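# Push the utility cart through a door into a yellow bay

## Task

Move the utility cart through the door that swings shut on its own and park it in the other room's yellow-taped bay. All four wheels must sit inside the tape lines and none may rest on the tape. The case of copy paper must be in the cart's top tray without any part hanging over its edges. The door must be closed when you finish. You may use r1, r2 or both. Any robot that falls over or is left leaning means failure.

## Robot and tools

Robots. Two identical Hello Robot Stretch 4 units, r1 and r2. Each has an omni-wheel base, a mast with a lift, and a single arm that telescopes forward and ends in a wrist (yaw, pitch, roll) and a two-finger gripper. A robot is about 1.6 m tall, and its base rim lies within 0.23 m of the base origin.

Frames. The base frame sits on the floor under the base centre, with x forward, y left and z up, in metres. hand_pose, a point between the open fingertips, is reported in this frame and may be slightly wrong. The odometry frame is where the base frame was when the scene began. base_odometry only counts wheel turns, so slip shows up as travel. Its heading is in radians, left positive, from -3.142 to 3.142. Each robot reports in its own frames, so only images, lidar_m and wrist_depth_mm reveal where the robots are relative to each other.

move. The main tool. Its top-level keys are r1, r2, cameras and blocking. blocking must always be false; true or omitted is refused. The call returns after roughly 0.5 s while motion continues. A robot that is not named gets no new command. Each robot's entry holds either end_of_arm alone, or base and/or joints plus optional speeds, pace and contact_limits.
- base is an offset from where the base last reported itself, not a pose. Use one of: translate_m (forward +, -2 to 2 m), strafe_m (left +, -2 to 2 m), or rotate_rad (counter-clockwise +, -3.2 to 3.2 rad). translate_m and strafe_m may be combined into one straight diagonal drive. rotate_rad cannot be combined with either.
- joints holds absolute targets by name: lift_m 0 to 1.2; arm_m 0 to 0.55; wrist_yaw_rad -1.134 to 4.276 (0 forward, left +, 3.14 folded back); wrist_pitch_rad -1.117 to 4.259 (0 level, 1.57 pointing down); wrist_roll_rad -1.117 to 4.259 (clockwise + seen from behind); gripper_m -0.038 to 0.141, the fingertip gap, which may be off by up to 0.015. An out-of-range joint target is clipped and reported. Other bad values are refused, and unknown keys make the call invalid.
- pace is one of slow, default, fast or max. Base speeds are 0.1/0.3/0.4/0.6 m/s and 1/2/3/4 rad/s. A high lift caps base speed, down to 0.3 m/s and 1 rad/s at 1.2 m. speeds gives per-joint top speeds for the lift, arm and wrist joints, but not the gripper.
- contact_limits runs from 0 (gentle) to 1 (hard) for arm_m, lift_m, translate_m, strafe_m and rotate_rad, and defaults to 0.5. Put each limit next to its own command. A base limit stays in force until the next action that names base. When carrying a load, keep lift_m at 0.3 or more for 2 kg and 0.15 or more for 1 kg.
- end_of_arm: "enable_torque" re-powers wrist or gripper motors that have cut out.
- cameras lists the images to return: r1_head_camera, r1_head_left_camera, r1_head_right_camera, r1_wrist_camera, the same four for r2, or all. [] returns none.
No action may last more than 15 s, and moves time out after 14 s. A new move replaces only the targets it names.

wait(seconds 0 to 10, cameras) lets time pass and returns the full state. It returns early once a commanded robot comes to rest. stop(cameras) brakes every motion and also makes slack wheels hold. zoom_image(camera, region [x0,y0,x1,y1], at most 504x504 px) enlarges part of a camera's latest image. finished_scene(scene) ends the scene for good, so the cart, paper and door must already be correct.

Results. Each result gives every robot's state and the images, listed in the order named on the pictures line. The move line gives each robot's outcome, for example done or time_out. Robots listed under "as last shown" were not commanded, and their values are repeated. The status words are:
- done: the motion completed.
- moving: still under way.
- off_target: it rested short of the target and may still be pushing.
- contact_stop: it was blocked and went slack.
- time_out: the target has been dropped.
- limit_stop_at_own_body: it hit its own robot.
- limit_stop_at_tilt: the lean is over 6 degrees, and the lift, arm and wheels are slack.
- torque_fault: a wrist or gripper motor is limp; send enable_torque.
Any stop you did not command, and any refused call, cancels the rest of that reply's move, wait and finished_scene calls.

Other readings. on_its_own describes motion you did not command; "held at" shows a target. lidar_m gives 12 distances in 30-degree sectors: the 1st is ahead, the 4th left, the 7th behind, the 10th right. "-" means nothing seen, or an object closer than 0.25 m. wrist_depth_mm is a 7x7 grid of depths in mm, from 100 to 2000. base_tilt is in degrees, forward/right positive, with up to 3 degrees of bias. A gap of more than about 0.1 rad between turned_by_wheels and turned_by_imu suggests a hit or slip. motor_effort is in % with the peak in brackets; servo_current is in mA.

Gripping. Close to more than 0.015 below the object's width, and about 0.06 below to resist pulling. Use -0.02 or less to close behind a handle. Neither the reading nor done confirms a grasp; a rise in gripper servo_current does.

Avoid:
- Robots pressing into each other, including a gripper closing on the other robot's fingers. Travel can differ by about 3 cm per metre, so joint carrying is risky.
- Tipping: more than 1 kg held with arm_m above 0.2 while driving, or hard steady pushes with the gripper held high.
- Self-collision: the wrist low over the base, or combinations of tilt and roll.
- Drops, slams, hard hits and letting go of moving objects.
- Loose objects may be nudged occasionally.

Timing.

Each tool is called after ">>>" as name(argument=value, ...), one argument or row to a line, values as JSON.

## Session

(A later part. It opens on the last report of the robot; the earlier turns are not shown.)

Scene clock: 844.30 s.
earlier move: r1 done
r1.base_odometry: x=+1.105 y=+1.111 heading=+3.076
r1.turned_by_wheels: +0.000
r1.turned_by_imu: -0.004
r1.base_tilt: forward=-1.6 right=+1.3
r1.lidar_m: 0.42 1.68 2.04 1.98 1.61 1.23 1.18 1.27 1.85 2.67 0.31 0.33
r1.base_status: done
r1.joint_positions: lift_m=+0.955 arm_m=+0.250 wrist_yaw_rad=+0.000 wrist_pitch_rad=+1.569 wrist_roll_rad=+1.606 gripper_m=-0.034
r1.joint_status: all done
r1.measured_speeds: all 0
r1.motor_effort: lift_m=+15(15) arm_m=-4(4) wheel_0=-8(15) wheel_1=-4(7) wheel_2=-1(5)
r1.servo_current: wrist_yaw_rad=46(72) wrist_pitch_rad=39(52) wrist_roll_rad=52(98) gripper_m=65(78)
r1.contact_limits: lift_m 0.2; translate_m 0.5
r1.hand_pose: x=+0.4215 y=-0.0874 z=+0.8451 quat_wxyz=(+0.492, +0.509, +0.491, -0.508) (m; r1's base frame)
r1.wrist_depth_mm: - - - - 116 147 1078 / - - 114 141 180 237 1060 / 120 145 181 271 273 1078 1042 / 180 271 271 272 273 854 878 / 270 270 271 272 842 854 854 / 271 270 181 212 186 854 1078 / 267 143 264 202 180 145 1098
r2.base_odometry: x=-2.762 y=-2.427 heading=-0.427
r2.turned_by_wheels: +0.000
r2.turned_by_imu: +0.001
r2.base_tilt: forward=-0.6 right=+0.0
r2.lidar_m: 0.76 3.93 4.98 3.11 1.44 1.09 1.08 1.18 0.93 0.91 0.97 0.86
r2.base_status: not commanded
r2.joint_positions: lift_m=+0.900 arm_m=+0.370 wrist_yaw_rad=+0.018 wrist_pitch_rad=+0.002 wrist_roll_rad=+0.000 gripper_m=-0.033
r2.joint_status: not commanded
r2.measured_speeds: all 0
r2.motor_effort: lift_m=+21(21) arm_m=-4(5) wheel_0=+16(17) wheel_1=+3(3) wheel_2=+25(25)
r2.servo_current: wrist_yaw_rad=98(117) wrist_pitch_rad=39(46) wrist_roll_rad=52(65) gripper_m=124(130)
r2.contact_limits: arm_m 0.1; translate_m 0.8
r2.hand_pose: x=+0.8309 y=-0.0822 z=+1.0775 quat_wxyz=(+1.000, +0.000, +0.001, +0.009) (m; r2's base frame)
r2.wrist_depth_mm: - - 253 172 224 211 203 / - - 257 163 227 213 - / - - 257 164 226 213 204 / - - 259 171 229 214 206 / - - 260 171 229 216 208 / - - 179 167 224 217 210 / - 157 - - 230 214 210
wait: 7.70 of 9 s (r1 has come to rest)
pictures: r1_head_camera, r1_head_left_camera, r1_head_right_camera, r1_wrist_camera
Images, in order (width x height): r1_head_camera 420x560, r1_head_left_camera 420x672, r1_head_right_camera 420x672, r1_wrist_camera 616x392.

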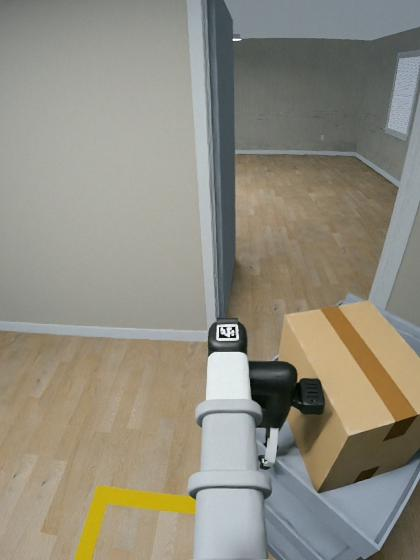

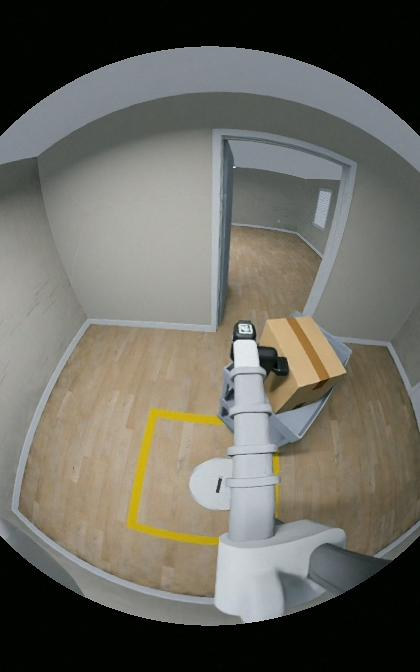

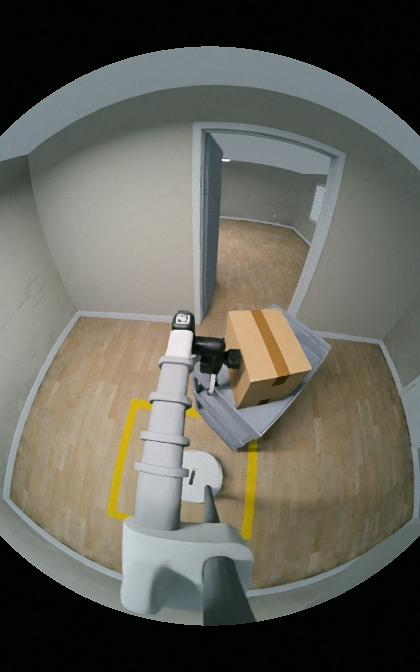

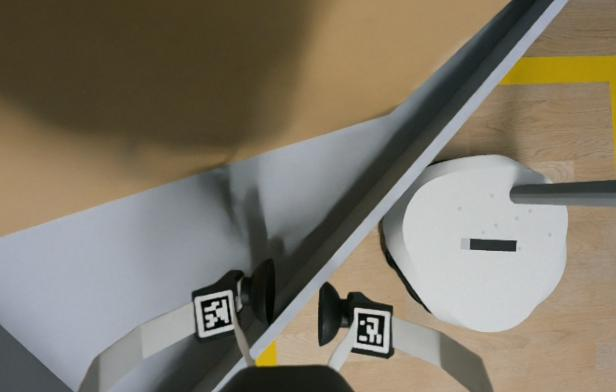

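>>> move(
  blocking=false,
  cameras=[],
  r1={"base":{"translate_m":-0.5,"strafe_m":0.36},"pace":"slow","contact_limits":{"translate_m":0.5}},
)

>>> wait(
  seconds=9,
  cameras=["r1_wrist_camera","r1_head_camera","r1_head_right_camera","r1_head_left_camera"],
)

Scene clock: 896.93 s.
move: r1 moving
r1.base_odometry: x=+1.115 y=+1.102 heading=+3.075
r1.turned_by_wheels: -0.001
r1.turned_by_imu: -0.002
r1.base_tilt: forward=-1.5 right=+1.3
r1.lidar_m: 0.40 1.69 2.03 1.98 1.62 1.21 1.18 1.26 1.80 2.68 0.31 0.33
r1.base_status: translate_m moving; strafe_m moving
r1.joint_positions: lift_m=+0.955 arm_m=+0.250 wrist_yaw_rad=+0.000 wrist_pitch_rad=+1.568 wrist_roll_rad=+1.606 gripper_m=-0.034
r1.joint_status: not commanded
r1.measured_speeds: translate_m=-0.043 strafe_m=+0.030 rotate_rad=-0.003 lift_m=+0.000 arm_m=+0.000 wrist_yaw_rad=+0.000 wrist_pitch_rad=-0.006 wrist_roll_rad=+0.000
r1.motor_effort: lift_m=+15(15) arm_m=-3(4) wheel_0=-16(16) wheel_1=-2(3) wheel_2=+3(3)
r1.servo_current: wrist_yaw_rad=46(52) wrist_pitch_rad=39(46) wrist_roll_rad=52(65) gripper_m=65(72)
r1.contact_limits: lift_m 0.2; translate_m 0.5
r1.hand_pose: x=+0.4216 y=-0.0874 z=+0.8451 quat_wxyz=(+0.492, +0.509, +0.491, -0.508) (m; r1's base frame)
r1.wrist_depth_mm: - - - 110 124 210 1060 / - 107 118 147 194 244 1060 / 119 149 193 273 272 1060 1060 / 200 272 274 272 273 854 854 / 273 272 272 274 878 831 854 / 273 273 180 203 183 842 1025 / 273 153 254 1060 180 140 1060
r2: as last shown
r2.turned_by_imu: +0.000
r2.base_tilt: forward=-0.7 right=+0.0
r2.lidar_m: 0.76 3.94 4.97 3.09 1.44 1.09 1.06 1.18 0.94 0.90 1.00 0.85
r2.motor_effort: lift_m=+21(21) arm_m=-4(5) wheel_0=+16(16) wheel_1=+2(3) wheel_2=+25(25)
r2.servo_current: wrist_yaw_rad=104(111) wrist_pitch_rad=33(46) wrist_roll_rad=39(59) gripper_m=130(130)
r2.contact_limits: arm_m 0.1; translate_m 0.8
r2.wrist_depth_mm: - - 254 172 223 211 203 / - - 256 163 227 212 - / - - 257 164 226 214 205 / - - 259 171 229 214 206 / - - 260 170 229 216 208 / - - 179 166 224 218 208 / - 157 - - 231 214 209
pictures: none
No camera images: "cameras" was empty.

Scene clock: 903.80 s.
earlier move: r1 done
r1.base_odometry: x=+1.580 y=+0.719 heading=+3.076
r1.turned_by_wheels: +0.000
r1.turned_by_imu: -0.003
r1.base_tilt: forward=-1.6 right=+1.3
r1.lidar_m: 0.40 2.20 1.72 1.68 0.94 0.68 0.67 0.72 1.05 3.06 0.26 0.27
r1.base_status: done
r1.joint_positions: lift_m=+0.955 arm_m=+0.250 wrist_yaw_rad=-0.001 wrist_pitch_rad=+1.571 wrist_roll_rad=+1.606 gripper_m=-0.034
r1.joint_status: not commanded
r1.measured_speeds: all 0
r1.motor_effort: lift_m=+15(15) arm_m=-4(4) wheel_0=-9(18) wheel_1=+1(4) wheel_2=-3(3)
r1.servo_current: wrist_yaw_rad=33(78) wrist_pitch_rad=52(52) wrist_roll_rad=65(78) gripper_m=65(78)
r1.contact_limits: lift_m 0.2; translate_m 0.5
r1.hand_pose: x=+0.4209 y=-0.0874 z=+0.8451 quat_wxyz=(+0.491, +0.509, +0.491, -0.509) (m; r1's base frame)
r1.wrist_depth_mm: - - - - - - - / - 114 118 133 129 148 210 / 151 185 203 258 272 248 1060 / 267 270 271 272 273 866 866 / 268 270 271 272 866 854 878 / 268 271 180 204 200 854 1078 / - 144 218 146 1078 141 1078
r2.base_odometry: x=-2.762 y=-2.427 heading=-0.427
r2.turned_by_wheels: +0.000
r2.turned_by_imu: +0.001
r2.base_tilt: forward=-0.7 right=+0.1
r2.lidar_m: 0.75 3.90 4.98 3.11 1.41 1.10 1.06 1.14 0.90 0.91 1.00 0.84
r2.base_status: not commanded
r2.joint_positions: lift_m=+0.900 arm_m=+0.370 wrist_yaw_rad=+0.018 wrist_pitch_rad=+0.002 wrist_roll_rad=+0.000 gripper_m=-0.033
r2.joint_status: not commanded
r2.measured_speeds: all 0
r2.motor_effort: lift_m=+21(21) arm_m=-4(5) wheel_0=+16(16) wheel_1=+2(3) wheel_2=+25(25)
r2.servo_current: wrist_yaw_rad=104(117) wrist_pitch_rad=46(46) wrist_roll_rad=59(59) gripper_m=124(130)
r2.contact_limits: arm_m 0.1; translate_m 0.8
r2.hand_pose: x=+0.8309 y=-0.0822 z=+1.0775 quat_wxyz=(+1.000, +0.000, +0.001, +0.009) (m; r2's base frame)
r2.wrist_depth_mm: - - 253 171 224 211 203 / - - 256 164 226 213 - / - - 257 164 227 213 205 / - - 259 170 229 215 206 / - - 260 171 230 216 208 / - - 179 167 224 218 208 / - 157 - - 230 216 210
wait: 6.87 of 9 s (r1 has come to rest)
pictures: r1_head_camera, r1_head_left_camera, r1_head_right_camera, r1_wrist_camera
Images, in order (width x height): r1_head_camera 420x560, r1_head_left_camera 420x672, r1_head_right_camera 420x672, r1_wrist_camera 616x392.

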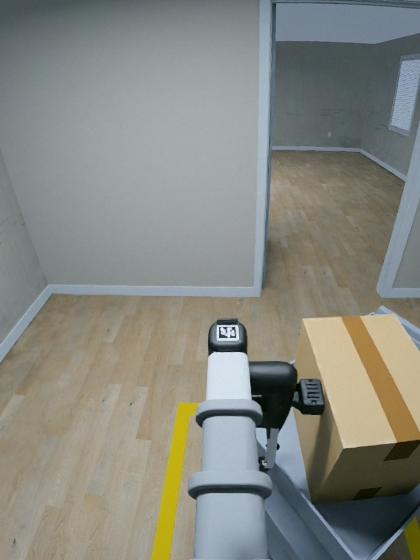

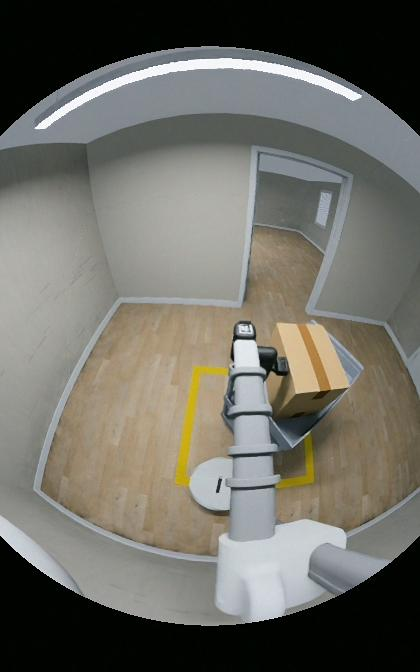

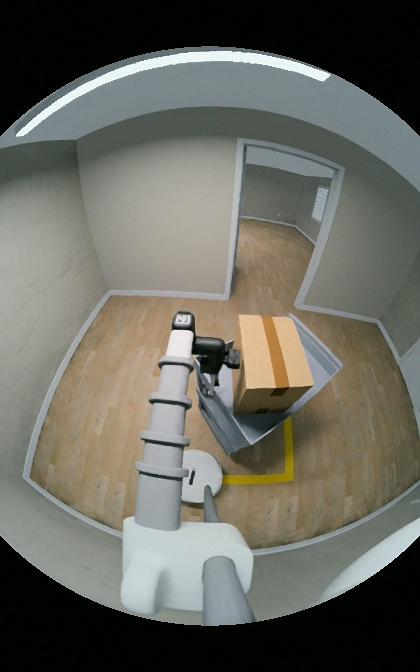

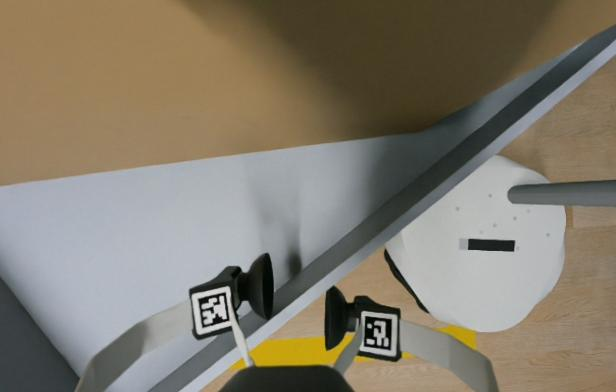

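>>> move(
  blocking=false,
  cameras=[],
  r1={"base":{"translate_m":-0.05,"strafe_m":0.085},"pace":"slow","contact_limits":{"translate_m":0.5}},
)

>>> wait(
  seconds=4,
  cameras=["r1_wrist_camera","r1_head_camera","r1_head_right_camera","r1_head_left_camera"],
)

>>> zoom_image(
  camera="r1_head_right_camera",
  region=[120, 300, 370, 550],
)

>>> zoom_image(
  camera="r1_head_left_camera",
  region=[150, 300, 400, 550],
)

Scene clock: 919.63 s.
move: r1 moving
r1.base_odometry: x=+1.586 y=+0.708 heading=+3.074
r1.turned_by_wheels: -0.001
r1.turned_by_imu: -0.002
r1.base_tilt: forward=-1.5 right=+1.3
r1.lidar_m: 0.42 2.24 1.70 1.64 0.94 0.68 0.66 0.71 1.05 3.08 0.29 0.28
r1.base_status: translate_m moving; strafe_m moving
r1.joint_positions: lift_m=+0.955 arm_m=+0.250 wrist_yaw_rad=-0.001 wrist_pitch_rad=+1.571 wrist_roll_rad=+1.606 gripper_m=-0.034
r1.joint_status: not commanded
r1.measured_speeds: translate_m=-0.024 strafe_m=+0.042 rotate_rad=+0.000 lift_m=+0.000 arm_m=+0.000 wrist_yaw_rad=+0.000 wrist_pitch_rad=+0.000 wrist_roll_rad=+0.000
r1.motor_effort: lift_m=+15(15) arm_m=-4(4) wheel_0=-16(16) wheel_1=+2(6) wheel_2=-2(3)
r1.servo_current: wrist_yaw_rad=33(59) wrist_pitch_rad=39(46) wrist_roll_rad=52(65) gripper_m=65(72)
r1.contact_limits: lift_m 0.2; translate_m 0.5
r1.hand_pose: x=+0.4209 y=-0.0874 z=+0.8451 quat_wxyz=(+0.491, +0.509, +0.491, -0.509) (m; r1's base frame)
r1.wrist_depth_mm: - - - - 107 113 - / 109 116 120 136 144 173 227 / 167 183 214 257 274 250 1078 / 271 272 272 272 270 842 854 / 271 271 271 272 866 854 878 / 271 270 179 215 185 854 1078 / - 152 210 149 1042 148 1060
r2: as last shown
r2.turned_by_imu: +0.000
r2.base_tilt: forward=-0.6 right=+0.0
r2.lidar_m: 0.77 3.94 4.97 3.14 1.41 1.09 1.07 1.16 0.92 0.91 1.00 0.83
r2.servo_current: wrist_yaw_rad=104(111) wrist_pitch_rad=39(46) wrist_roll_rad=46(59) gripper_m=124(130)
r2.contact_limits: arm_m 0.1; translate_m 0.8
r2.wrist_depth_mm: - - 254 171 224 211 202 / - - 255 164 225 213 - / - - 257 164 227 214 205 / - - 259 171 229 215 206 / - - 260 171 229 216 208 / - - 179 166 224 217 209 / - 158 - - 231 215 210
pictures: none
No camera images: "cameras" was empty.

Scene clock: 921.40 s.
earlier move: r1 done
r1.base_odometry: x=+1.624 y=+0.631 heading=+3.075
r1.turned_by_wheels: +0.001
r1.turned_by_imu: +0.000
r1.base_tilt: forward=-1.6 right=+1.3
r1.lidar_m: 0.40 2.11 1.62 1.57 0.86 0.65 0.60 0.68 0.98 3.12 0.25 0.27
r1.base_status: done
r1.joint_positions: lift_m=+0.955 arm_m=+0.250 wrist_yaw_rad=-0.001 wrist_pitch_rad=+1.572 wrist_roll_rad=+1.606 gripper_m=-0.034
r1.joint_status: not commanded
r1.measured_speeds: all 0
r1.motor_effort: lift_m=+15(15) arm_m=-3(4) wheel_0=-8(16) wheel_1=+2(6) wheel_2=-2(3)
r1.servo_current: wrist_yaw_rad=52(72) wrist_pitch_rad=46(46) wrist_roll_rad=52(72) gripper_m=72(78)
r1.contact_limits: lift_m 0.2; translate_m 0.5
r1.hand_pose: x=+0.4205 y=-0.0874 z=+0.8451 quat_wxyz=(+0.491, +0.509, +0.491, -0.509) (m; r1's base frame)
r1.wrist_depth_mm: - - - - - - - / 116 111 115 132 122 126 144 / 192 205 220 270 257 259 1078 / 268 268 270 273 273 274 866 / 267 270 271 272 236 854 1060 / 270 267 179 216 207 854 1078 / - 142 201 1042 177 145 1078
r2.base_odometry: x=-2.762 y=-2.427 heading=-0.427
r2.turned_by_wheels: +0.000
r2.turned_by_imu: +0.000
r2.base_tilt: forward=-0.7 right=+0.0
r2.lidar_m: 0.75 3.93 4.97 3.11 1.40 1.11 1.06 1.17 0.93 0.90 0.96 0.85
r2.base_status: not commanded
r2.joint_positions: lift_m=+0.900 arm_m=+0.370 wrist_yaw_rad=+0.018 wrist_pitch_rad=+0.002 wrist_roll_rad=+0.000 gripper_m=-0.033
r2.joint_status: not commanded
r2.measured_speeds: all 0
r2.motor_effort: lift_m=+21(21) arm_m=-5(5) wheel_0=+16(17) wheel_1=+2(3) wheel_2=+25(25)
r2.servo_current: wrist_yaw_rad=98(111) wrist_pitch_rad=39(46) wrist_roll_rad=59(59) gripper_m=124(130)
r2.contact_limits: arm_m 0.1; translate_m 0.8
r2.hand_pose: x=+0.8309 y=-0.0822 z=+1.0775 quat_wxyz=(+1.000, +0.000, +0.001, +0.009) (m; r2's base frame)
r2.wrist_depth_mm: - - 254 172 224 211 202 / - - 256 163 226 213 - / - - 257 164 227 213 205 / - - 259 170 229 215 206 / - - 263 171 229 216 207 / - - 180 167 224 217 208 / - 157 - - 231 215 209
wait: 1.77 of 4 s (r1 has come to rest)
pictures: r1_head_camera, r1_head_left_camera, r1_head_right_camera, r1_wrist_camera
Images, in order (width x height): r1_head_camera 420x560, r1_head_left_camera 420x672, r1_head_right_camera 420x672, r1_wrist_camera 616x392.

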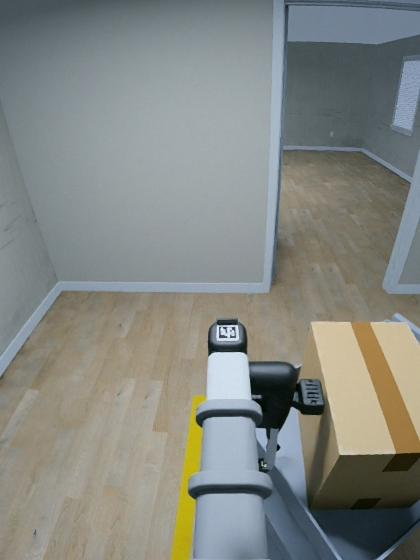

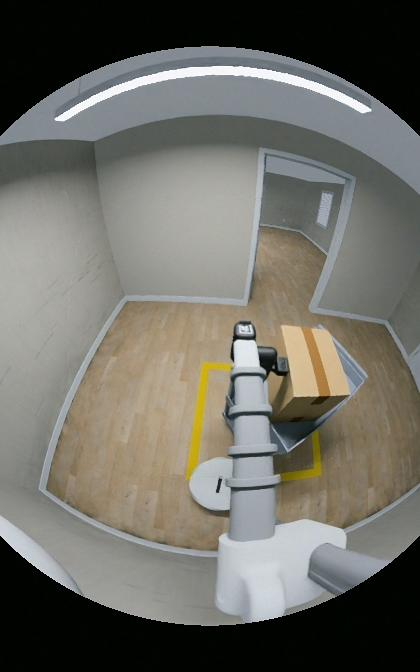

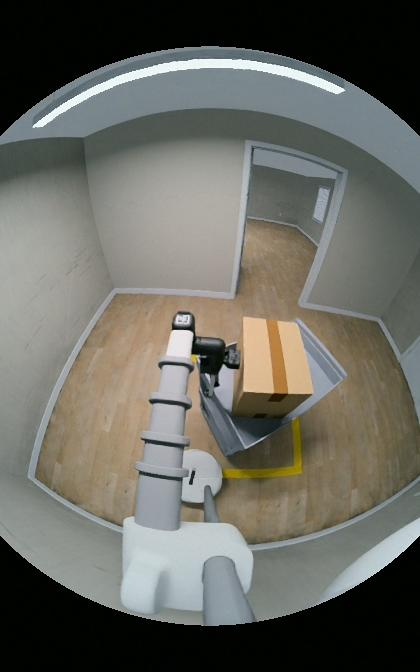

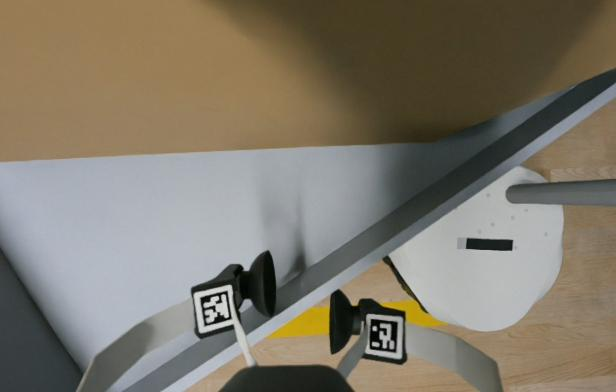

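Scaled by 2.016 from the camera's 420x672 image, which has a finer 600x960 frame.

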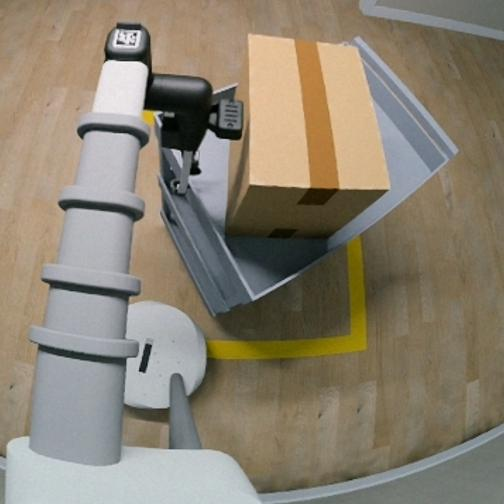

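Scaled by 2.016 from the camera's 420x672 image, which has a finer 600x960 frame.

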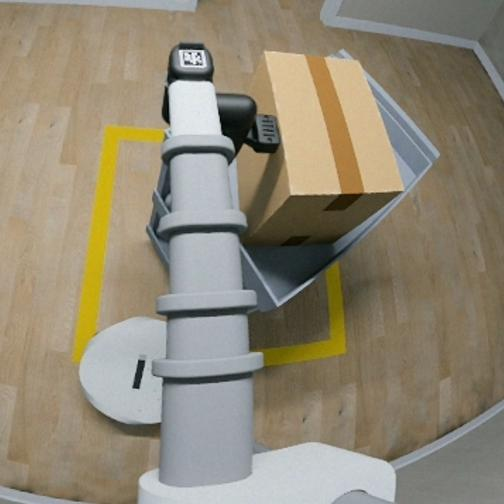

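>>> move(
  blocking=false,
  cameras=[],
  r1={"joints":{"gripper_m":0.06}},
)

>>> wait(
  seconds=2,
  cameras=[],
)

>>> move(
  blocking=false,
  cameras=[],
  r1={"joints":{"lift_m":1.16},"pace":"slow"},
)

>>> wait(
  seconds=4,
  cameras=["r1_wrist_camera"],
)

Scene clock: 946.50 s.
move: r1 moving
r1.base_odometry: x=+1.624 y=+0.631 heading=+3.075
r1.turned_by_wheels: +0.000
r1.turned_by_imu: +0.000
r1.base_tilt: forward=-1.6 right=+1.3
r1.lidar_m: 0.39 2.17 1.60 1.57 0.85 0.63 0.60 0.63 0.98 3.11 0.26 0.27
r1.base_status: not commanded
r1.joint_positions: lift_m=+0.955 arm_m=+0.250 wrist_yaw_rad=-0.001 wrist_pitch_rad=+1.573 wrist_roll_rad=+1.606 gripper_m=-0.009
r1.joint_status: gripper_m moving
r1.measured_speeds: translate_m=+0.000 strafe_m=+0.000 rotate_rad=+0.000 lift_m=+0.000 arm_m=+0.000 wrist_yaw_rad=+0.000 wrist_pitch_rad=+0.007 wrist_roll_rad=+0.000
r1.motor_effort: lift_m=+15(15) arm_m=-3(4) wheel_0=-8(8) wheel_1=+2(3) wheel_2=-2(3)
r1.servo_current: wrist_yaw_rad=52(65) wrist_pitch_rad=39(46) wrist_roll_rad=46(72) gripper_m=52(65)
r1.contact_limits: lift_m 0.2; translate_m 0.5
r1.hand_pose: x=+0.4202 y=-0.0874 z=+0.8451 quat_wxyz=(+0.490, +0.509, +0.491, -0.510) (m; r1's base frame)
r1.wrist_depth_mm: - - - - - - - / 116 111 115 132 121 126 - / 191 205 218 274 253 263 1060 / 270 273 274 277 274 255 866 / 270 271 272 273 232 866 1060 / 270 272 182 219 206 866 1078 / - 152 204 1060 183 1078 1078
r2: as last shown
r2.base_tilt: forward=-0.6 right=+0.0
r2.lidar_m: 0.76 3.93 4.95 3.13 1.38 1.08 1.09 1.17 0.92 0.90 0.98 0.85
r2.motor_effort: lift_m=+21(21) arm_m=-4(4) wheel_0=+16(16) wheel_1=+2(3) wheel_2=+25(25)
r2.servo_current: wrist_yaw_rad=104(111) wrist_pitch_rad=46(46) wrist_roll_rad=52(52) gripper_m=124(124)
r2.contact_limits: arm_m 0.1; translate_m 0.8
r2.wrist_depth_mm: - - 254 172 223 211 202 / - - 256 164 226 213 - / - - 258 164 226 214 205 / - - 258 171 229 215 206 / - - 262 171 229 216 208 / - - 179 166 224 217 208 / - 158 - - 230 214 210
pictures: none
No camera images: "cameras" was empty.

Scene clock: 947.63 s.
earlier move: r1 done
r1.base_odometry: x=+1.624 y=+0.631 heading=+3.075
r1.turned_by_wheels: +0.000
r1.turned_by_imu: +0.000
r1.base_tilt: forward=-1.6 right=+1.3
r1.lidar_m: 0.41 2.16 1.63 1.57 0.87 0.64 0.62 0.64 0.99 3.11 0.25 0.27
r1.base_status: not commanded
r1.joint_positions: lift_m=+0.955 arm_m=+0.250 wrist_yaw_rad=-0.001 wrist_pitch_rad=+1.572 wrist_roll_rad=+1.602 gripper_m=+0.060
r1.joint_status: all done
r1.measured_speeds: all 0
r1.motor_effort: lift_m=+15(15) arm_m=-2(4) wheel_0=-4(8) wheel_1=+2(3) wheel_2=-2(3)
r1.servo_current: wrist_yaw_rad=52(78) wrist_pitch_rad=46(52) wrist_roll_rad=39(72) gripper_m=46(72)
r1.contact_limits: lift_m 0.2; translate_m 0.5
r1.hand_pose: x=+0.4205 y=-0.0874 z=+0.8451 quat_wxyz=(+0.492, +0.508, +0.492, -0.508) (m; r1's base frame)
r1.wrist_depth_mm: - - - - - - - / 126 121 125 130 131 134 - / 218 233 246 263 273 273 1078 / 270 271 272 272 273 274 854 / 271 271 271 271 234 854 878 / 271 272 211 217 187 854 1078 / - 166 202 153 1078 1060 1078
r2.base_odometry: x=-2.762 y=-2.427 heading=-0.427
r2.turned_by_wheels: +0.000
r2.turned_by_imu: +0.000
r2.base_tilt: forward=-0.6 right=+0.0
r2.lidar_m: 0.75 3.94 5.00 3.11 1.44 1.11 1.08 1.17 0.92 0.90 0.99 0.83
r2.base_status: not commanded
r2.joint_positions: lift_m=+0.900 arm_m=+0.370 wrist_yaw_rad=+0.018 wrist_pitch_rad=+0.002 wrist_roll_rad=+0.000 gripper_m=-0.033
r2.joint_status: not commanded
r2.measured_speeds: all 0
r2.motor_effort: lift_m=+21(21) arm_m=-4(4) wheel_0=+16(16) wheel_1=+2(3) wheel_2=+24(25)
r2.servo_current: wrist_yaw_rad=104(117) wrist_pitch_rad=39(46) wrist_roll_rad=39(59) gripper_m=124(130)
r2.contact_limits: arm_m 0.1; translate_m 0.8
r2.hand_pose: x=+0.8309 y=-0.0822 z=+1.0775 quat_wxyz=(+1.000, +0.000, +0.001, +0.009) (m; r2's base frame)
r2.wrist_depth_mm: - - 253 171 223 211 203 / - - 256 163 226 213 - / - - 258 163 228 214 204 / - - 260 171 229 215 206 / - - 260 170 230 216 208 / - - 179 166 224 217 208 / - 158 - - 231 215 210
wait: 1.13 of 2 s (r1 has come to rest)
pictures: none
No camera images: "cameras" was empty.

Scene clock: 948.13 s.
move: r1 moving
r1.base_odometry: x=+1.624 y=+0.631 heading=+3.075
r1.turned_by_wheels: +0.000
r1.turned_by_imu: +0.000
r1.base_tilt: forward=-1.6 right=+1.3
r1.lidar_m: 0.40 2.15 1.60 1.57 0.87 0.63 0.62 0.67 1.00 3.11 0.26 0.27
r1.base_status: not commanded
r1.joint_positions: lift_m=+0.980 arm_m=+0.250 wrist_yaw_rad=-0.001 wrist_pitch_rad=+1.572 wrist_roll_rad=+1.602 gripper_m=+0.060
r1.joint_status: lift_m moving
r1.measured_speeds: translate_m=+0.000 strafe_m=+0.000 rotate_rad=+0.000 lift_m=+0.097 arm_m=+0.000 wrist_yaw_rad=+0.000 wrist_pitch_rad=+0.000 wrist_roll_rad=+0.000
r1.motor_effort: lift_m=+26(26) arm_m=-2(2) wheel_0=-4(5) wheel_1=+2(3) wheel_2=-2(2)
r1.servo_current: wrist_yaw_rad=46(59) wrist_pitch_rad=52(52) wrist_roll_rad=46(59) gripper_m=46(46)
r1.contact_limits: translate_m 0.5
r1.hand_pose: x=+0.4205 y=-0.0874 z=+0.8696 quat_wxyz=(+0.492, +0.508, +0.492, -0.508) (m; r1's base frame)
r1.wrist_depth_mm: - - - - - - - / 126 122 125 130 131 135 151 / 224 236 247 264 277 273 1118 / 290 291 293 291 294 866 891 / 290 291 293 293 866 878 1098 / - 290 211 224 186 878 1078 / - 153 223 153 1078 1078 1098
r2: as last shown
r2.base_tilt: forward=-0.7 right=+0.0
r2.lidar_m: 0.77 3.93 5.00 3.09 1.43 1.10 1.07 1.17 0.95 0.89 1.00 0.83
r2.motor_effort: lift_m=+21(21) arm_m=-4(4) wheel_0=+16(16) wheel_1=+3(3) wheel_2=+25(25)
r2.servo_current: wrist_yaw_rad=98(104) wrist_pitch_rad=39(46) wrist_roll_rad=46(52) gripper_m=124(130)
r2.contact_limits: arm_m 0.1; translate_m 0.8
r2.wrist_depth_mm: - - 253 171 224 211 202 / - - 256 163 225 213 - / - - 258 164 227 213 205 / - - 259 170 229 216 206 / - - 260 171 229 216 207 / - - 179 167 224 217 208 / - 157 - - 230 215 209
pictures: none
No camera images: "cameras" was empty.

Scene clock: 950.03 s.
earlier move: r1 done
r1.base_odometry: x=+1.624 y=+0.631 heading=+3.075
r1.turned_by_wheels: +0.000
r1.turned_by_imu: +0.000
r1.base_tilt: forward=-1.6 right=+1.3
r1.lidar_m: 0.37 2.15 1.62 1.56 0.85 0.63 0.61 0.66 0.97 3.14 0.25 0.26
r1.base_status: not commanded
r1.joint_positions: lift_m=+1.159 arm_m=+0.250 wrist_yaw_rad=-0.001 wrist_pitch_rad=+1.572 wrist_roll_rad=+1.602 gripper_m=+0.060
r1.joint_status: all done
r1.measured_speeds: all 0
r1.motor_effort: lift_m=+25(28) arm_m=+0(2) wheel_0=-4(5) wheel_1=+2(3) wheel_2=-2(2)
r1.servo_current: wrist_yaw_rad=46(65) wrist_pitch_rad=39(52) wrist_roll_rad=52(59) gripper_m=46(46)
r1.contact_limits: translate_m 0.5
r1.hand_pose: x=+0.4205 y=-0.0874 z=+1.0493 quat_wxyz=(+0.492, +0.508, +0.492, -0.508) (m; r1's base frame)
r1.wrist_depth_mm: 197 198 198 199 200 200 1281 / 197 197 198 199 200 200 1281 / 216 234 246 262 277 1281 1281 / 1281 473 473 477 1060 1042 1281 / 1229 469 473 1255 1060 1060 1281 / 1229 1255 193 1255 186 1255 1255 / 1281 1281 1281 152 1281 1255 1281
r2.base_odometry: x=-2.762 y=-2.427 heading=-0.427
r2.turned_by_wheels: +0.000
r2.turned_by_imu: +0.000
r2.base_tilt: forward=-0.7 right=+0.0
r2.lidar_m: 0.77 3.97 4.98 3.10 1.42 1.09 1.07 1.16 0.93 0.91 0.98 0.83
r2.base_status: not commanded
r2.joint_positions: lift_m=+0.900 arm_m=+0.370 wrist_yaw_rad=+0.018 wrist_pitch_rad=+0.002 wrist_roll_rad=+0.000 gripper_m=-0.033
r2.joint_status: not commanded
r2.measured_speeds: all 0
r2.motor_effort: lift_m=+21(21) arm_m=-4(4) wheel_0=+16(16) wheel_1=+3(3) wheel_2=+25(25)
r2.servo_current: wrist_yaw_rad=104(117) wrist_pitch_rad=39(46) wrist_roll_rad=33(59) gripper_m=130(130)
r2.contact_limits: arm_m 0.1; translate_m 0.8
r2.hand_pose: x=+0.8309 y=-0.0822 z=+1.0775 quat_wxyz=(+1.000, +0.000, +0.001, +0.009) (m; r2's base frame)
r2.wrist_depth_mm: - - 254 172 224 211 202 / - - 256 164 226 212 - / - - 258 164 227 214 205 / - - 259 170 229 214 207 / - - 260 171 229 216 207 / - - 179 167 224 217 209 / - 157 - - 230 215 209
wait: 1.90 of 4 s (r1 has come to rest)
pictures: r1_wrist_camera
Images, in order (width x height): r1_wrist_camera 616x392.

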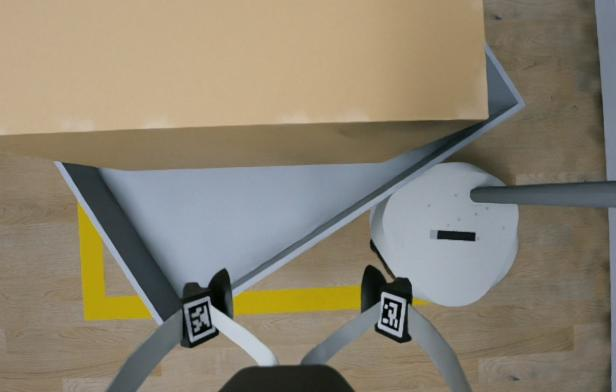

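>>> move(
  blocking=false,
  cameras=[],
  r1={"base":{"translate_m":-0.11,"strafe_m":0.01},"joints":{"arm_m":0.4,"wrist_roll_rad":2.62,"gripper_m":0.05},"pace":"slow"},
)

>>> wait(
  seconds=3,
  cameras=[],
)

>>> wait(
  seconds=3,
  cameras=["r1_wrist_camera","r1_head_right_camera","r1_head_left_camera"],
)

Scene clock: 987.13 s.
move: r1 moving
r1.base_odometry: x=+1.636 y=+0.629 heading=+3.075
r1.turned_by_wheels: +0.000
r1.turned_by_imu: -0.001
r1.base_tilt: forward=-1.6 right=+1.3
r1.lidar_m: 0.39 2.14 1.62 1.56 0.83 0.63 0.61 0.66 0.97 3.07 0.25 0.25
r1.base_status: translate_m moving; strafe_m moving
r1.joint_positions: lift_m=+1.159 arm_m=+0.263 wrist_yaw_rad=-0.001 wrist_pitch_rad=+1.572 wrist_roll_rad=+2.006 gripper_m=+0.051
r1.joint_status: arm_m moving; wrist_roll_rad moving; gripper_m moving
r1.measured_speeds: translate_m=-0.048 strafe_m=+0.004 rotate_rad=-0.001 lift_m=+0.000 arm_m=+0.049 wrist_yaw_rad=+0.000 wrist_pitch_rad=+0.000 wrist_roll_rad=+1.718
r1.motor_effort: lift_m=+25(25) arm_m=+7(8) wheel_0=-6(7) wheel_1=-5(5) wheel_2=+6(7)
r1.servo_current: wrist_yaw_rad=59(65) wrist_pitch_rad=39(52) wrist_roll_rad=91(98) gripper_m=65(65)
r1.hand_pose: x=+0.4330 y=-0.0874 z=+1.0493 quat_wxyz=(+0.380, +0.596, +0.380, -0.597) (m; r1's base frame)
r1.wrist_depth_mm: 198 198 199 200 200 1255 1281 / 197 199 199 199 228 1255 1281 / 198 198 200 340 1060 1060 1281 / 198 283 473 477 1078 1060 1281 / 1255 473 473 1281 1281 1281 1281 / 1229 1255 193 1255 190 1281 1281 / 1255 1255 1281 165 1281 1255 1281
r2: as last shown
r2.base_tilt: forward=-0.6 right=+0.0
r2.lidar_m: 0.78 3.93 4.96 3.11 1.43 1.07 1.06 1.16 0.94 0.90 0.98 0.85
r2.motor_effort: lift_m=+21(21) arm_m=-4(4) wheel_0=+16(16) wheel_1=+2(3) wheel_2=+24(25)
r2.servo_current: wrist_yaw_rad=104(111) wrist_pitch_rad=39(46) wrist_roll_rad=33(52) gripper_m=124(130)
r2.contact_limits: arm_m 0.1; translate_m 0.8
r2.wrist_depth_mm: - - 253 172 224 211 203 / - - 256 163 226 213 - / - - 257 165 226 213 206 / - - 259 170 229 216 206 / - - 260 171 230 216 208 / - - 179 166 224 218 208 / - 157 - - 231 213 210
pictures: none
No camera images: "cameras" was empty.

Scene clock: 989.40 s.
earlier move: r1 done
r1.base_odometry: x=+1.733 y=+0.614 heading=+3.075
r1.turned_by_wheels: +0.000
r1.turned_by_imu: +0.000
r1.base_tilt: forward=-1.6 right=+1.3
r1.lidar_m: 0.48 2.16 1.63 1.58 0.70 0.54 0.51 0.55 0.82 2.58 0.45 0.33
r1.base_status: done
r1.joint_positions: lift_m=+1.159 arm_m=+0.400 wrist_yaw_rad=-0.001 wrist_pitch_rad=+1.572 wrist_roll_rad=+2.618 gripper_m=+0.050
r1.joint_status: all done
r1.measured_speeds: all 0
r1.motor_effort: lift_m=+25(25) arm_m=+5(8) wheel_0=-4(7) wheel_1=-3(6) wheel_2=+2(7)
r1.servo_current: wrist_yaw_rad=46(65) wrist_pitch_rad=39(52) wrist_roll_rad=46(98) gripper_m=52(65)
r1.hand_pose: x=+0.5703 y=-0.0874 z=+1.0493 quat_wxyz=(+0.183, +0.683, +0.183, -0.683) (m; r1's base frame)
r1.wrist_depth_mm: 198 199 200 477 1060 1060 1281 / 198 199 237 480 1042 1042 1281 / 199 199 314 477 1255 1255 1281 / 198 214 433 477 1281 1281 1281 / 198 263 473 473 1255 1281 1281 / 197 347 194 477 190 1281 1281 / 237 160 180 143 1255 1281 1281
r2.base_odometry: x=-2.762 y=-2.427 heading=-0.427
r2.turned_by_wheels: +0.000
r2.turned_by_imu: +0.000
r2.base_tilt: forward=-0.7 right=+0.0
r2.lidar_m: 0.77 3.95 4.97 3.11 1.43 1.09 1.09 1.15 0.93 0.90 0.98 0.86
r2.base_status: not commanded
r2.joint_positions: lift_m=+0.900 arm_m=+0.370 wrist_yaw_rad=+0.018 wrist_pitch_rad=+0.002 wrist_roll_rad=+0.000 gripper_m=-0.033
r2.joint_status: not commanded
r2.measured_speeds: all 0
r2.on_its_own: wrist_yaw_rad is at rest, and its servo_current (111 mA) is outside its rest range (0 to 104 mA)
r2.motor_effort: lift_m=+21(21) arm_m=-4(5) wheel_0=+16(16) wheel_1=+2(3) wheel_2=+24(25)
r2.servo_current: wrist_yaw_rad=111(117) wrist_pitch_rad=39(46) wrist_roll_rad=52(59) gripper_m=124(130)
r2.contact_limits: arm_m 0.1; translate_m 0.8
r2.hand_pose: x=+0.8309 y=-0.0822 z=+1.0775 quat_wxyz=(+1.000, +0.000, +0.001, +0.009) (m; r2's base frame)
r2.wrist_depth_mm: - - 254 171 224 211 202 / - - 255 163 225 213 - / - - 256 164 227 214 205 / - - 260 171 228 215 206 / - - 260 170 230 216 208 / - - 179 166 225 217 209 / - 157 - - 230 214 210
wait: 2.27 of 3 s (r1 has come to rest)
pictures: none
No camera images: "cameras" was empty.

Scene clock: 992.40 s.
r1.base_odometry: x=+1.733 y=+0.614 heading=+3.075
r1.turned_by_wheels: +0.000
r1.turned_by_imu: +0.000
r1.base_tilt: forward=-1.6 right=+1.3
r1.lidar_m: 0.48 2.16 1.62 1.57 0.69 0.54 0.51 0.56 0.80 2.59 0.43 0.33
r1.base_status: done
r1.joint_positions: lift_m=+1.159 arm_m=+0.400 wrist_yaw_rad=-0.001 wrist_pitch_rad=+1.572 wrist_roll_rad=+2.618 gripper_m=+0.050
r1.joint_status: all done
r1.measured_speeds: all 0
r1.motor_effort: lift_m=+25(25) arm_m=+5(8) wheel_0=-4(7) wheel_1=-3(6) wheel_2=+2(7)
r1.servo_current: wrist_yaw_rad=52(65) wrist_pitch_rad=33(52) wrist_roll_rad=33(98) gripper_m=39(65)
r1.hand_pose: x=+0.5703 y=-0.0874 z=+1.0493 quat_wxyz=(+0.183, +0.683, +0.183, -0.683) (m; r1's base frame)
r1.wrist_depth_mm: 198 200 199 480 1060 1060 1255 / 198 199 240 480 1060 1060 1255 / 198 199 314 477 1281 1255 1255 / 198 215 433 477 1281 1255 1255 / 199 263 477 480 1255 1281 1281 / 198 349 195 477 191 1255 1255 / 237 161 180 143 1281 1255 1281
r2.base_odometry: x=-2.762 y=-2.427 heading=-0.427
r2.turned_by_wheels: +0.000
r2.turned_by_imu: +0.000
r2.base_tilt: forward=-0.6 right=+0.0
r2.lidar_m: 0.76 3.97 4.97 3.09 1.44 1.11 1.06 1.16 0.93 0.91 0.96 0.86
r2.base_status: not commanded
r2.joint_positions: lift_m=+0.900 arm_m=+0.370 wrist_yaw_rad=+0.018 wrist_pitch_rad=+0.002 wrist_roll_rad=+0.000 gripper_m=-0.033
r2.joint_status: not commanded
r2.measured_speeds: all 0
r2.motor_effort: lift_m=+21(21) arm_m=-4(5) wheel_0=+16(16) wheel_1=+2(3) wheel_2=+24(25)
r2.servo_current: wrist_yaw_rad=104(117) wrist_pitch_rad=46(46) wrist_roll_rad=52(59) gripper_m=124(130)
r2.contact_limits: arm_m 0.1; translate_m 0.8
r2.hand_pose: x=+0.8309 y=-0.0822 z=+1.0775 quat_wxyz=(+1.000, +0.000, +0.001, +0.009) (m; r2's base frame)
r2.wrist_depth_mm: - - 254 171 224 211 203 / - - 255 163 225 213 - / - - 256 164 227 215 204 / - - 260 170 228 215 206 / - - 260 171 230 216 207 / - - 179 167 224 218 208 / - 157 - - 229 215 210
wait: 3.00 s; at rest by 0.27 s
pictures: r1_head_left_camera, r1_head_right_camera, r1_wrist_camera
Images, in order (width x height): r1_head_left_camera 420x672, r1_head_right_camera 420x672, r1_wrist_camera 616x392.

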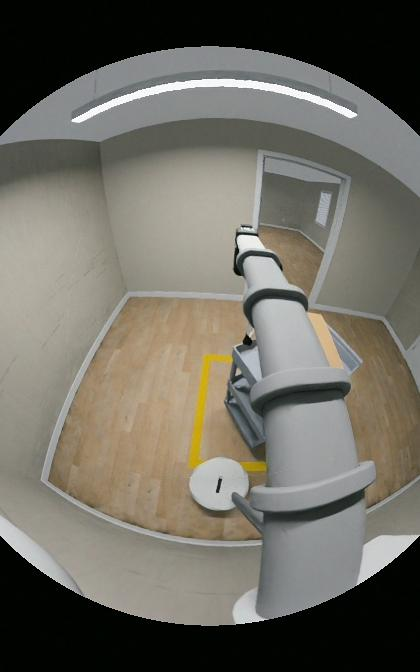

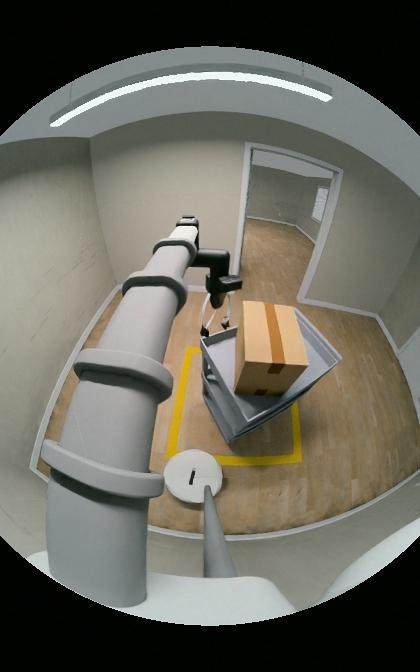

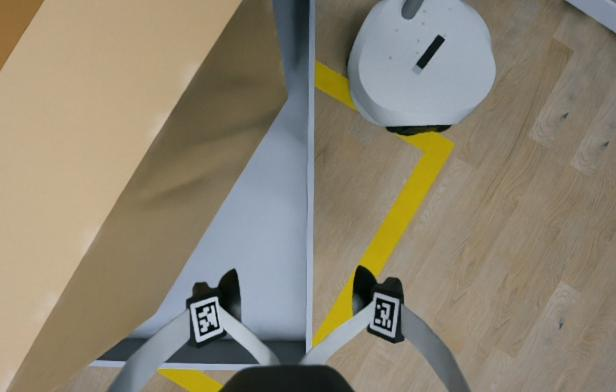

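>>> move(
  blocking=false,
  cameras=[],
  r1={"joints":{"lift_m":0.955},"pace":"slow","contact_limits":{"lift_m":0.2}},
)

>>> wait(
  seconds=3,
  cameras=["r1_wrist_camera"],
)

>>> move(
  blocking=false,
  cameras=[],
  r1={"joints":{"gripper_m":-0.035}},
)

>>> wait(
  seconds=2,
  cameras=["r1_wrist_camera"],
)

Scene clock: 1012.50 s.
move: r1 moving
r1.base_odometry: x=+1.733 y=+0.614 heading=+3.075
r1.turned_by_wheels: +0.000
r1.turned_by_imu: +0.000
r1.base_tilt: forward=-1.6 right=+1.3
r1.lidar_m: 0.50 2.16 1.61 1.56 0.71 0.51 0.50 0.54 0.81 2.60 0.43 0.32
r1.base_status: not commanded
r1.joint_positions: lift_m=+1.135 arm_m=+0.400 wrist_yaw_rad=-0.001 wrist_pitch_rad=+1.572 wrist_roll_rad=+2.618 gripper_m=+0.050
r1.joint_status: lift_m moving
r1.measured_speeds: translate_m=+0.000 strafe_m=+0.000 rotate_rad=+0.000 lift_m=-0.097 arm_m=+0.000 wrist_yaw_rad=+0.000 wrist_pitch_rad=+0.000 wrist_roll_rad=+0.000
r1.motor_effort: lift_m=+11(25) arm_m=+5(5) wheel_0=-4(4) wheel_1=-3(3) wheel_2=+2(2)
r1.servo_current: wrist_yaw_rad=78(78) wrist_pitch_rad=39(46) wrist_roll_rad=39(59) gripper_m=46(52)
r1.contact_limits: lift_m 0.2
r1.hand_pose: x=+0.5703 y=-0.0874 z=+1.0251 quat_wxyz=(+0.183, +0.683, +0.183, -0.683) (m; r1's base frame)
r1.wrist_depth_mm: 178 179 195 455 1060 1025 1255 / 179 179 237 455 1025 1042 1255 / 179 179 314 459 1229 1255 1205 / 178 220 436 455 1255 1255 1281 / 178 264 455 452 1229 1255 1255 / 195 349 195 459 191 1255 1255 / 237 161 - 143 1229 1229 1255
r2: as last shown
r2.lidar_m: 0.76 3.94 4.97 3.11 1.41 1.07 1.08 1.15 0.94 0.89 1.00 0.84
r2.motor_effort: lift_m=+21(21) arm_m=-4(4) wheel_0=+16(16) wheel_1=+2(3) wheel_2=+24(25)
r2.servo_current: wrist_yaw_rad=98(111) wrist_pitch_rad=46(46) wrist_roll_rad=39(59) gripper_m=124(130)
r2.contact_limits: arm_m 0.1; translate_m 0.8
r2.wrist_depth_mm: - - 254 171 224 211 202 / - - 255 163 226 213 - / - - 257 164 227 213 206 / - - 259 170 229 215 206 / - - 262 171 230 216 208 / - - 179 166 225 218 208 / - 157 - - 231 215 210
pictures: none
No camera images: "cameras" was empty.

Scene clock: 1014.40 s.
earlier move: r1 done
r1.base_odometry: x=+1.733 y=+0.614 heading=+3.075
r1.turned_by_wheels: +0.000
r1.turned_by_imu: +0.000
r1.base_tilt: forward=-1.6 right=+1.3
r1.lidar_m: 0.47 2.15 1.60 1.55 0.72 0.52 0.50 0.54 0.81 2.60 0.45 0.32
r1.base_status: not commanded
r1.joint_positions: lift_m=+0.956 arm_m=+0.400 wrist_yaw_rad=-0.001 wrist_pitch_rad=+1.572 wrist_roll_rad=+2.618 gripper_m=+0.050
r1.joint_status: all done
r1.measured_speeds: all 0
r1.motor_effort: lift_m=+12(25) arm_m=+5(5) wheel_0=-4(5) wheel_1=-3(3) wheel_2=+2(2)
r1.servo_current: wrist_yaw_rad=46(78) wrist_pitch_rad=46(52) wrist_roll_rad=46(72) gripper_m=46(52)
r1.contact_limits: lift_m 0.2
r1.hand_pose: x=+0.5703 y=-0.0874 z=+0.8454 quat_wxyz=(+0.183, +0.683, +0.183, -0.683) (m; r1's base frame)
r1.wrist_depth_mm: - 146 195 272 854 854 1060 / 117 156 240 274 878 854 1078 / 126 178 274 273 1060 1078 1078 / 139 214 272 273 1060 1042 1078 / 165 263 273 272 1078 1060 1060 / 194 272 195 273 191 1042 1060 / 237 271 272 143 1060 1060 1060
r2.base_odometry: x=-2.762 y=-2.427 heading=-0.427
r2.turned_by_wheels: +0.000
r2.turned_by_imu: +0.000
r2.base_tilt: forward=-0.7 right=+0.0
r2.lidar_m: 0.77 3.94 4.98 3.09 1.42 1.10 1.06 1.17 0.93 0.91 0.97 0.85
r2.base_status: not commanded
r2.joint_positions: lift_m=+0.900 arm_m=+0.370 wrist_yaw_rad=+0.018 wrist_pitch_rad=+0.002 wrist_roll_rad=+0.000 gripper_m=-0.033
r2.joint_status: not commanded
r2.measured_speeds: all 0
r2.motor_effort: lift_m=+21(21) arm_m=-4(4) wheel_0=+16(16) wheel_1=+2(3) wheel_2=+25(25)
r2.servo_current: wrist_yaw_rad=104(117) wrist_pitch_rad=39(46) wrist_roll_rad=39(59) gripper_m=117(130)
r2.contact_limits: arm_m 0.1; translate_m 0.8
r2.hand_pose: x=+0.8309 y=-0.0822 z=+1.0775 quat_wxyz=(+1.000, +0.000, +0.001, +0.009) (m; r2's base frame)
r2.wrist_depth_mm: - - 253 172 224 211 202 / - - 256 163 226 213 - / - - 257 164 226 214 205 / - - 259 171 228 215 206 / - - 260 170 229 216 207 / - - 179 166 224 218 209 / - 157 - - 231 216 209
wait: 1.90 of 3 s (r1 has come to rest)
pictures: r1_wrist_camera
Images, in order (width x height): r1_wrist_camera 616x392.

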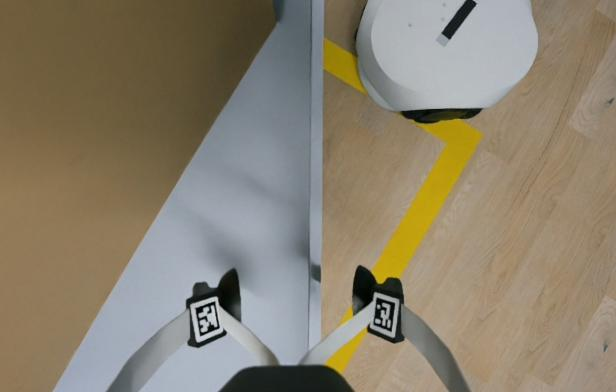

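Scene clock: 1014.90 s.
move: r1 moving
r1.base_odometry: x=+1.733 y=+0.614 heading=+3.075
r1.turned_by_wheels: +0.000
r1.turned_by_imu: +0.000
r1.base_tilt: forward=-1.6 right=+1.3
r1.lidar_m: 0.49 2.17 1.63 1.57 0.73 0.53 0.50 0.55 0.82 2.59 0.44 0.33
r1.base_status: not commanded
r1.joint_positions: lift_m=+0.956 arm_m=+0.400 wrist_yaw_rad=-0.001 wrist_pitch_rad=+1.572 wrist_roll_rad=+2.618 gripper_m=+0.031
r1.joint_status: gripper_m moving
r1.measured_speeds: all 0
r1.motor_effort: lift_m=+12(12) arm_m=+5(5) wheel_0=-4(4) wheel_1=-3(3) wheel_2=+2(2)
r1.servo_current: wrist_yaw_rad=46(65) wrist_pitch_rad=46(52) wrist_roll_rad=26(59) gripper_m=104(104)
r1.contact_limits: lift_m 0.2
r1.hand_pose: x=+0.5703 y=-0.0874 z=+0.8454 quat_wxyz=(+0.183, +0.683, +0.183, -0.683) (m; r1's base frame)
r1.wrist_depth_mm: - 146 195 273 854 854 1078 / 117 156 240 274 866 854 1078 / 126 179 273 272 1060 1078 1078 / 139 215 273 273 1078 1098 1078 / 165 263 272 273 1060 1042 1060 / 195 271 195 271 192 1060 1078 / 237 272 272 138 1042 1060 1042
r2: as last shown
r2.base_tilt: forward=-0.6 right=+0.0
r2.lidar_m: 0.79 3.95 4.98 3.10 1.44 1.10 1.06 1.16 0.90 0.91 0.99 0.84
r2.motor_effort: lift_m=+21(21) arm_m=-4(4) wheel_0=+16(16) wheel_1=+3(3) wheel_2=+25(25)
r2.servo_current: wrist_yaw_rad=98(111) wrist_pitch_rad=46(46) wrist_roll_rad=39(59) gripper_m=124(130)
r2.contact_limits: arm_m 0.1; translate_m 0.8
r2.wrist_depth_mm: - - 254 172 224 211 202 / - - 255 163 226 213 - / - - 257 163 227 213 204 / - - 259 171 228 214 207 / - - 260 170 230 216 208 / - - 179 166 224 217 208 / - 157 - - 231 216 211
pictures: none
No camera images: "cameras" was empty.

Scene clock: 1015.97 s.
earlier move: r1 done
r1.base_odometry: x=+1.733 y=+0.614 heading=+3.075
r1.turned_by_wheels: +0.000
r1.turned_by_imu: +0.000
r1.base_tilt: forward=-1.6 right=+1.3
r1.lidar_m: 0.48 2.13 1.64 1.58 0.71 0.53 0.51 0.54 0.84 2.59 0.43 0.35
r1.base_status: not commanded
r1.joint_positions: lift_m=+0.955 arm_m=+0.400 wrist_yaw_rad=-0.001 wrist_pitch_rad=+1.572 wrist_roll_rad=+2.618 gripper_m=-0.034
r1.joint_status: all done
r1.measured_speeds: all 0
r1.motor_effort: lift_m=+15(15) arm_m=+5(5) wheel_0=+0(4) wheel_1=-2(3) wheel_2=+2(2)
r1.servo_current: wrist_yaw_rad=65(65) wrist_pitch_rad=39(52) wrist_roll_rad=39(59) gripper_m=78(150)
r1.contact_limits: lift_m 0.2
r1.hand_pose: x=+0.5703 y=-0.0874 z=+0.8451 quat_wxyz=(+0.183, +0.683, +0.183, -0.684) (m; r1's base frame)
r1.wrist_depth_mm: 118 158 221 274 854 854 1078 / 126 168 270 272 854 866 1060 / 141 202 270 271 1060 1078 1060 / 155 231 270 271 1042 1060 1060 / 181 270 271 271 1060 1060 1060 / 204 268 187 200 181 1060 1078 / 243 268 270 145 1078 1060 1078
r2.base_odometry: x=-2.762 y=-2.427 heading=-0.427
r2.turned_by_wheels: +0.000
r2.turned_by_imu: +0.000
r2.base_tilt: forward=-0.6 right=+0.0
r2.lidar_m: 0.77 3.94 5.00 3.11 1.43 1.11 1.08 1.14 0.93 0.90 0.98 0.85
r2.base_status: not commanded
r2.joint_positions: lift_m=+0.900 arm_m=+0.370 wrist_yaw_rad=+0.018 wrist_pitch_rad=+0.002 wrist_roll_rad=+0.000 gripper_m=-0.033
r2.joint_status: not commanded
r2.measured_speeds: all 0
r2.motor_effort: lift_m=+21(21) arm_m=-4(5) wheel_0=+16(16) wheel_1=+2(3) wheel_2=+25(25)
r2.servo_current: wrist_yaw_rad=104(111) wrist_pitch_rad=33(46) wrist_roll_rad=46(59) gripper_m=124(130)
r2.contact_limits: arm_m 0.1; translate_m 0.8
r2.hand_pose: x=+0.8309 y=-0.0822 z=+1.0775 quat_wxyz=(+1.000, +0.000, +0.001, +0.009) (m; r2's base frame)
r2.wrist_depth_mm: - - 254 172 224 211 202 / - - 256 164 225 212 - / - - 258 164 227 213 205 / - - 259 170 229 215 207 / - - 260 170 229 216 208 / - - 180 166 225 218 209 / - 158 - - 230 215 210
wait: 1.07 of 2 s (r1 has come to rest)
pictures: r1_wrist_camera
Images, in order (width x height): r1_wrist_camera 616x392.

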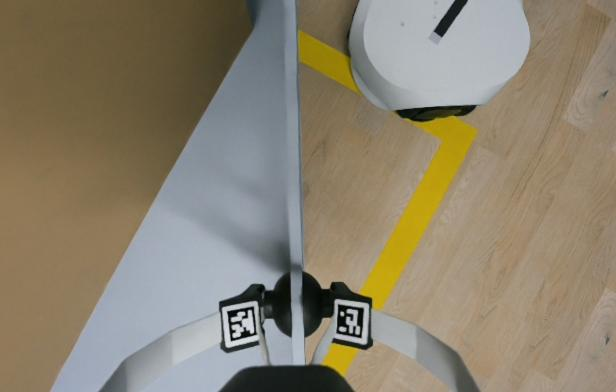

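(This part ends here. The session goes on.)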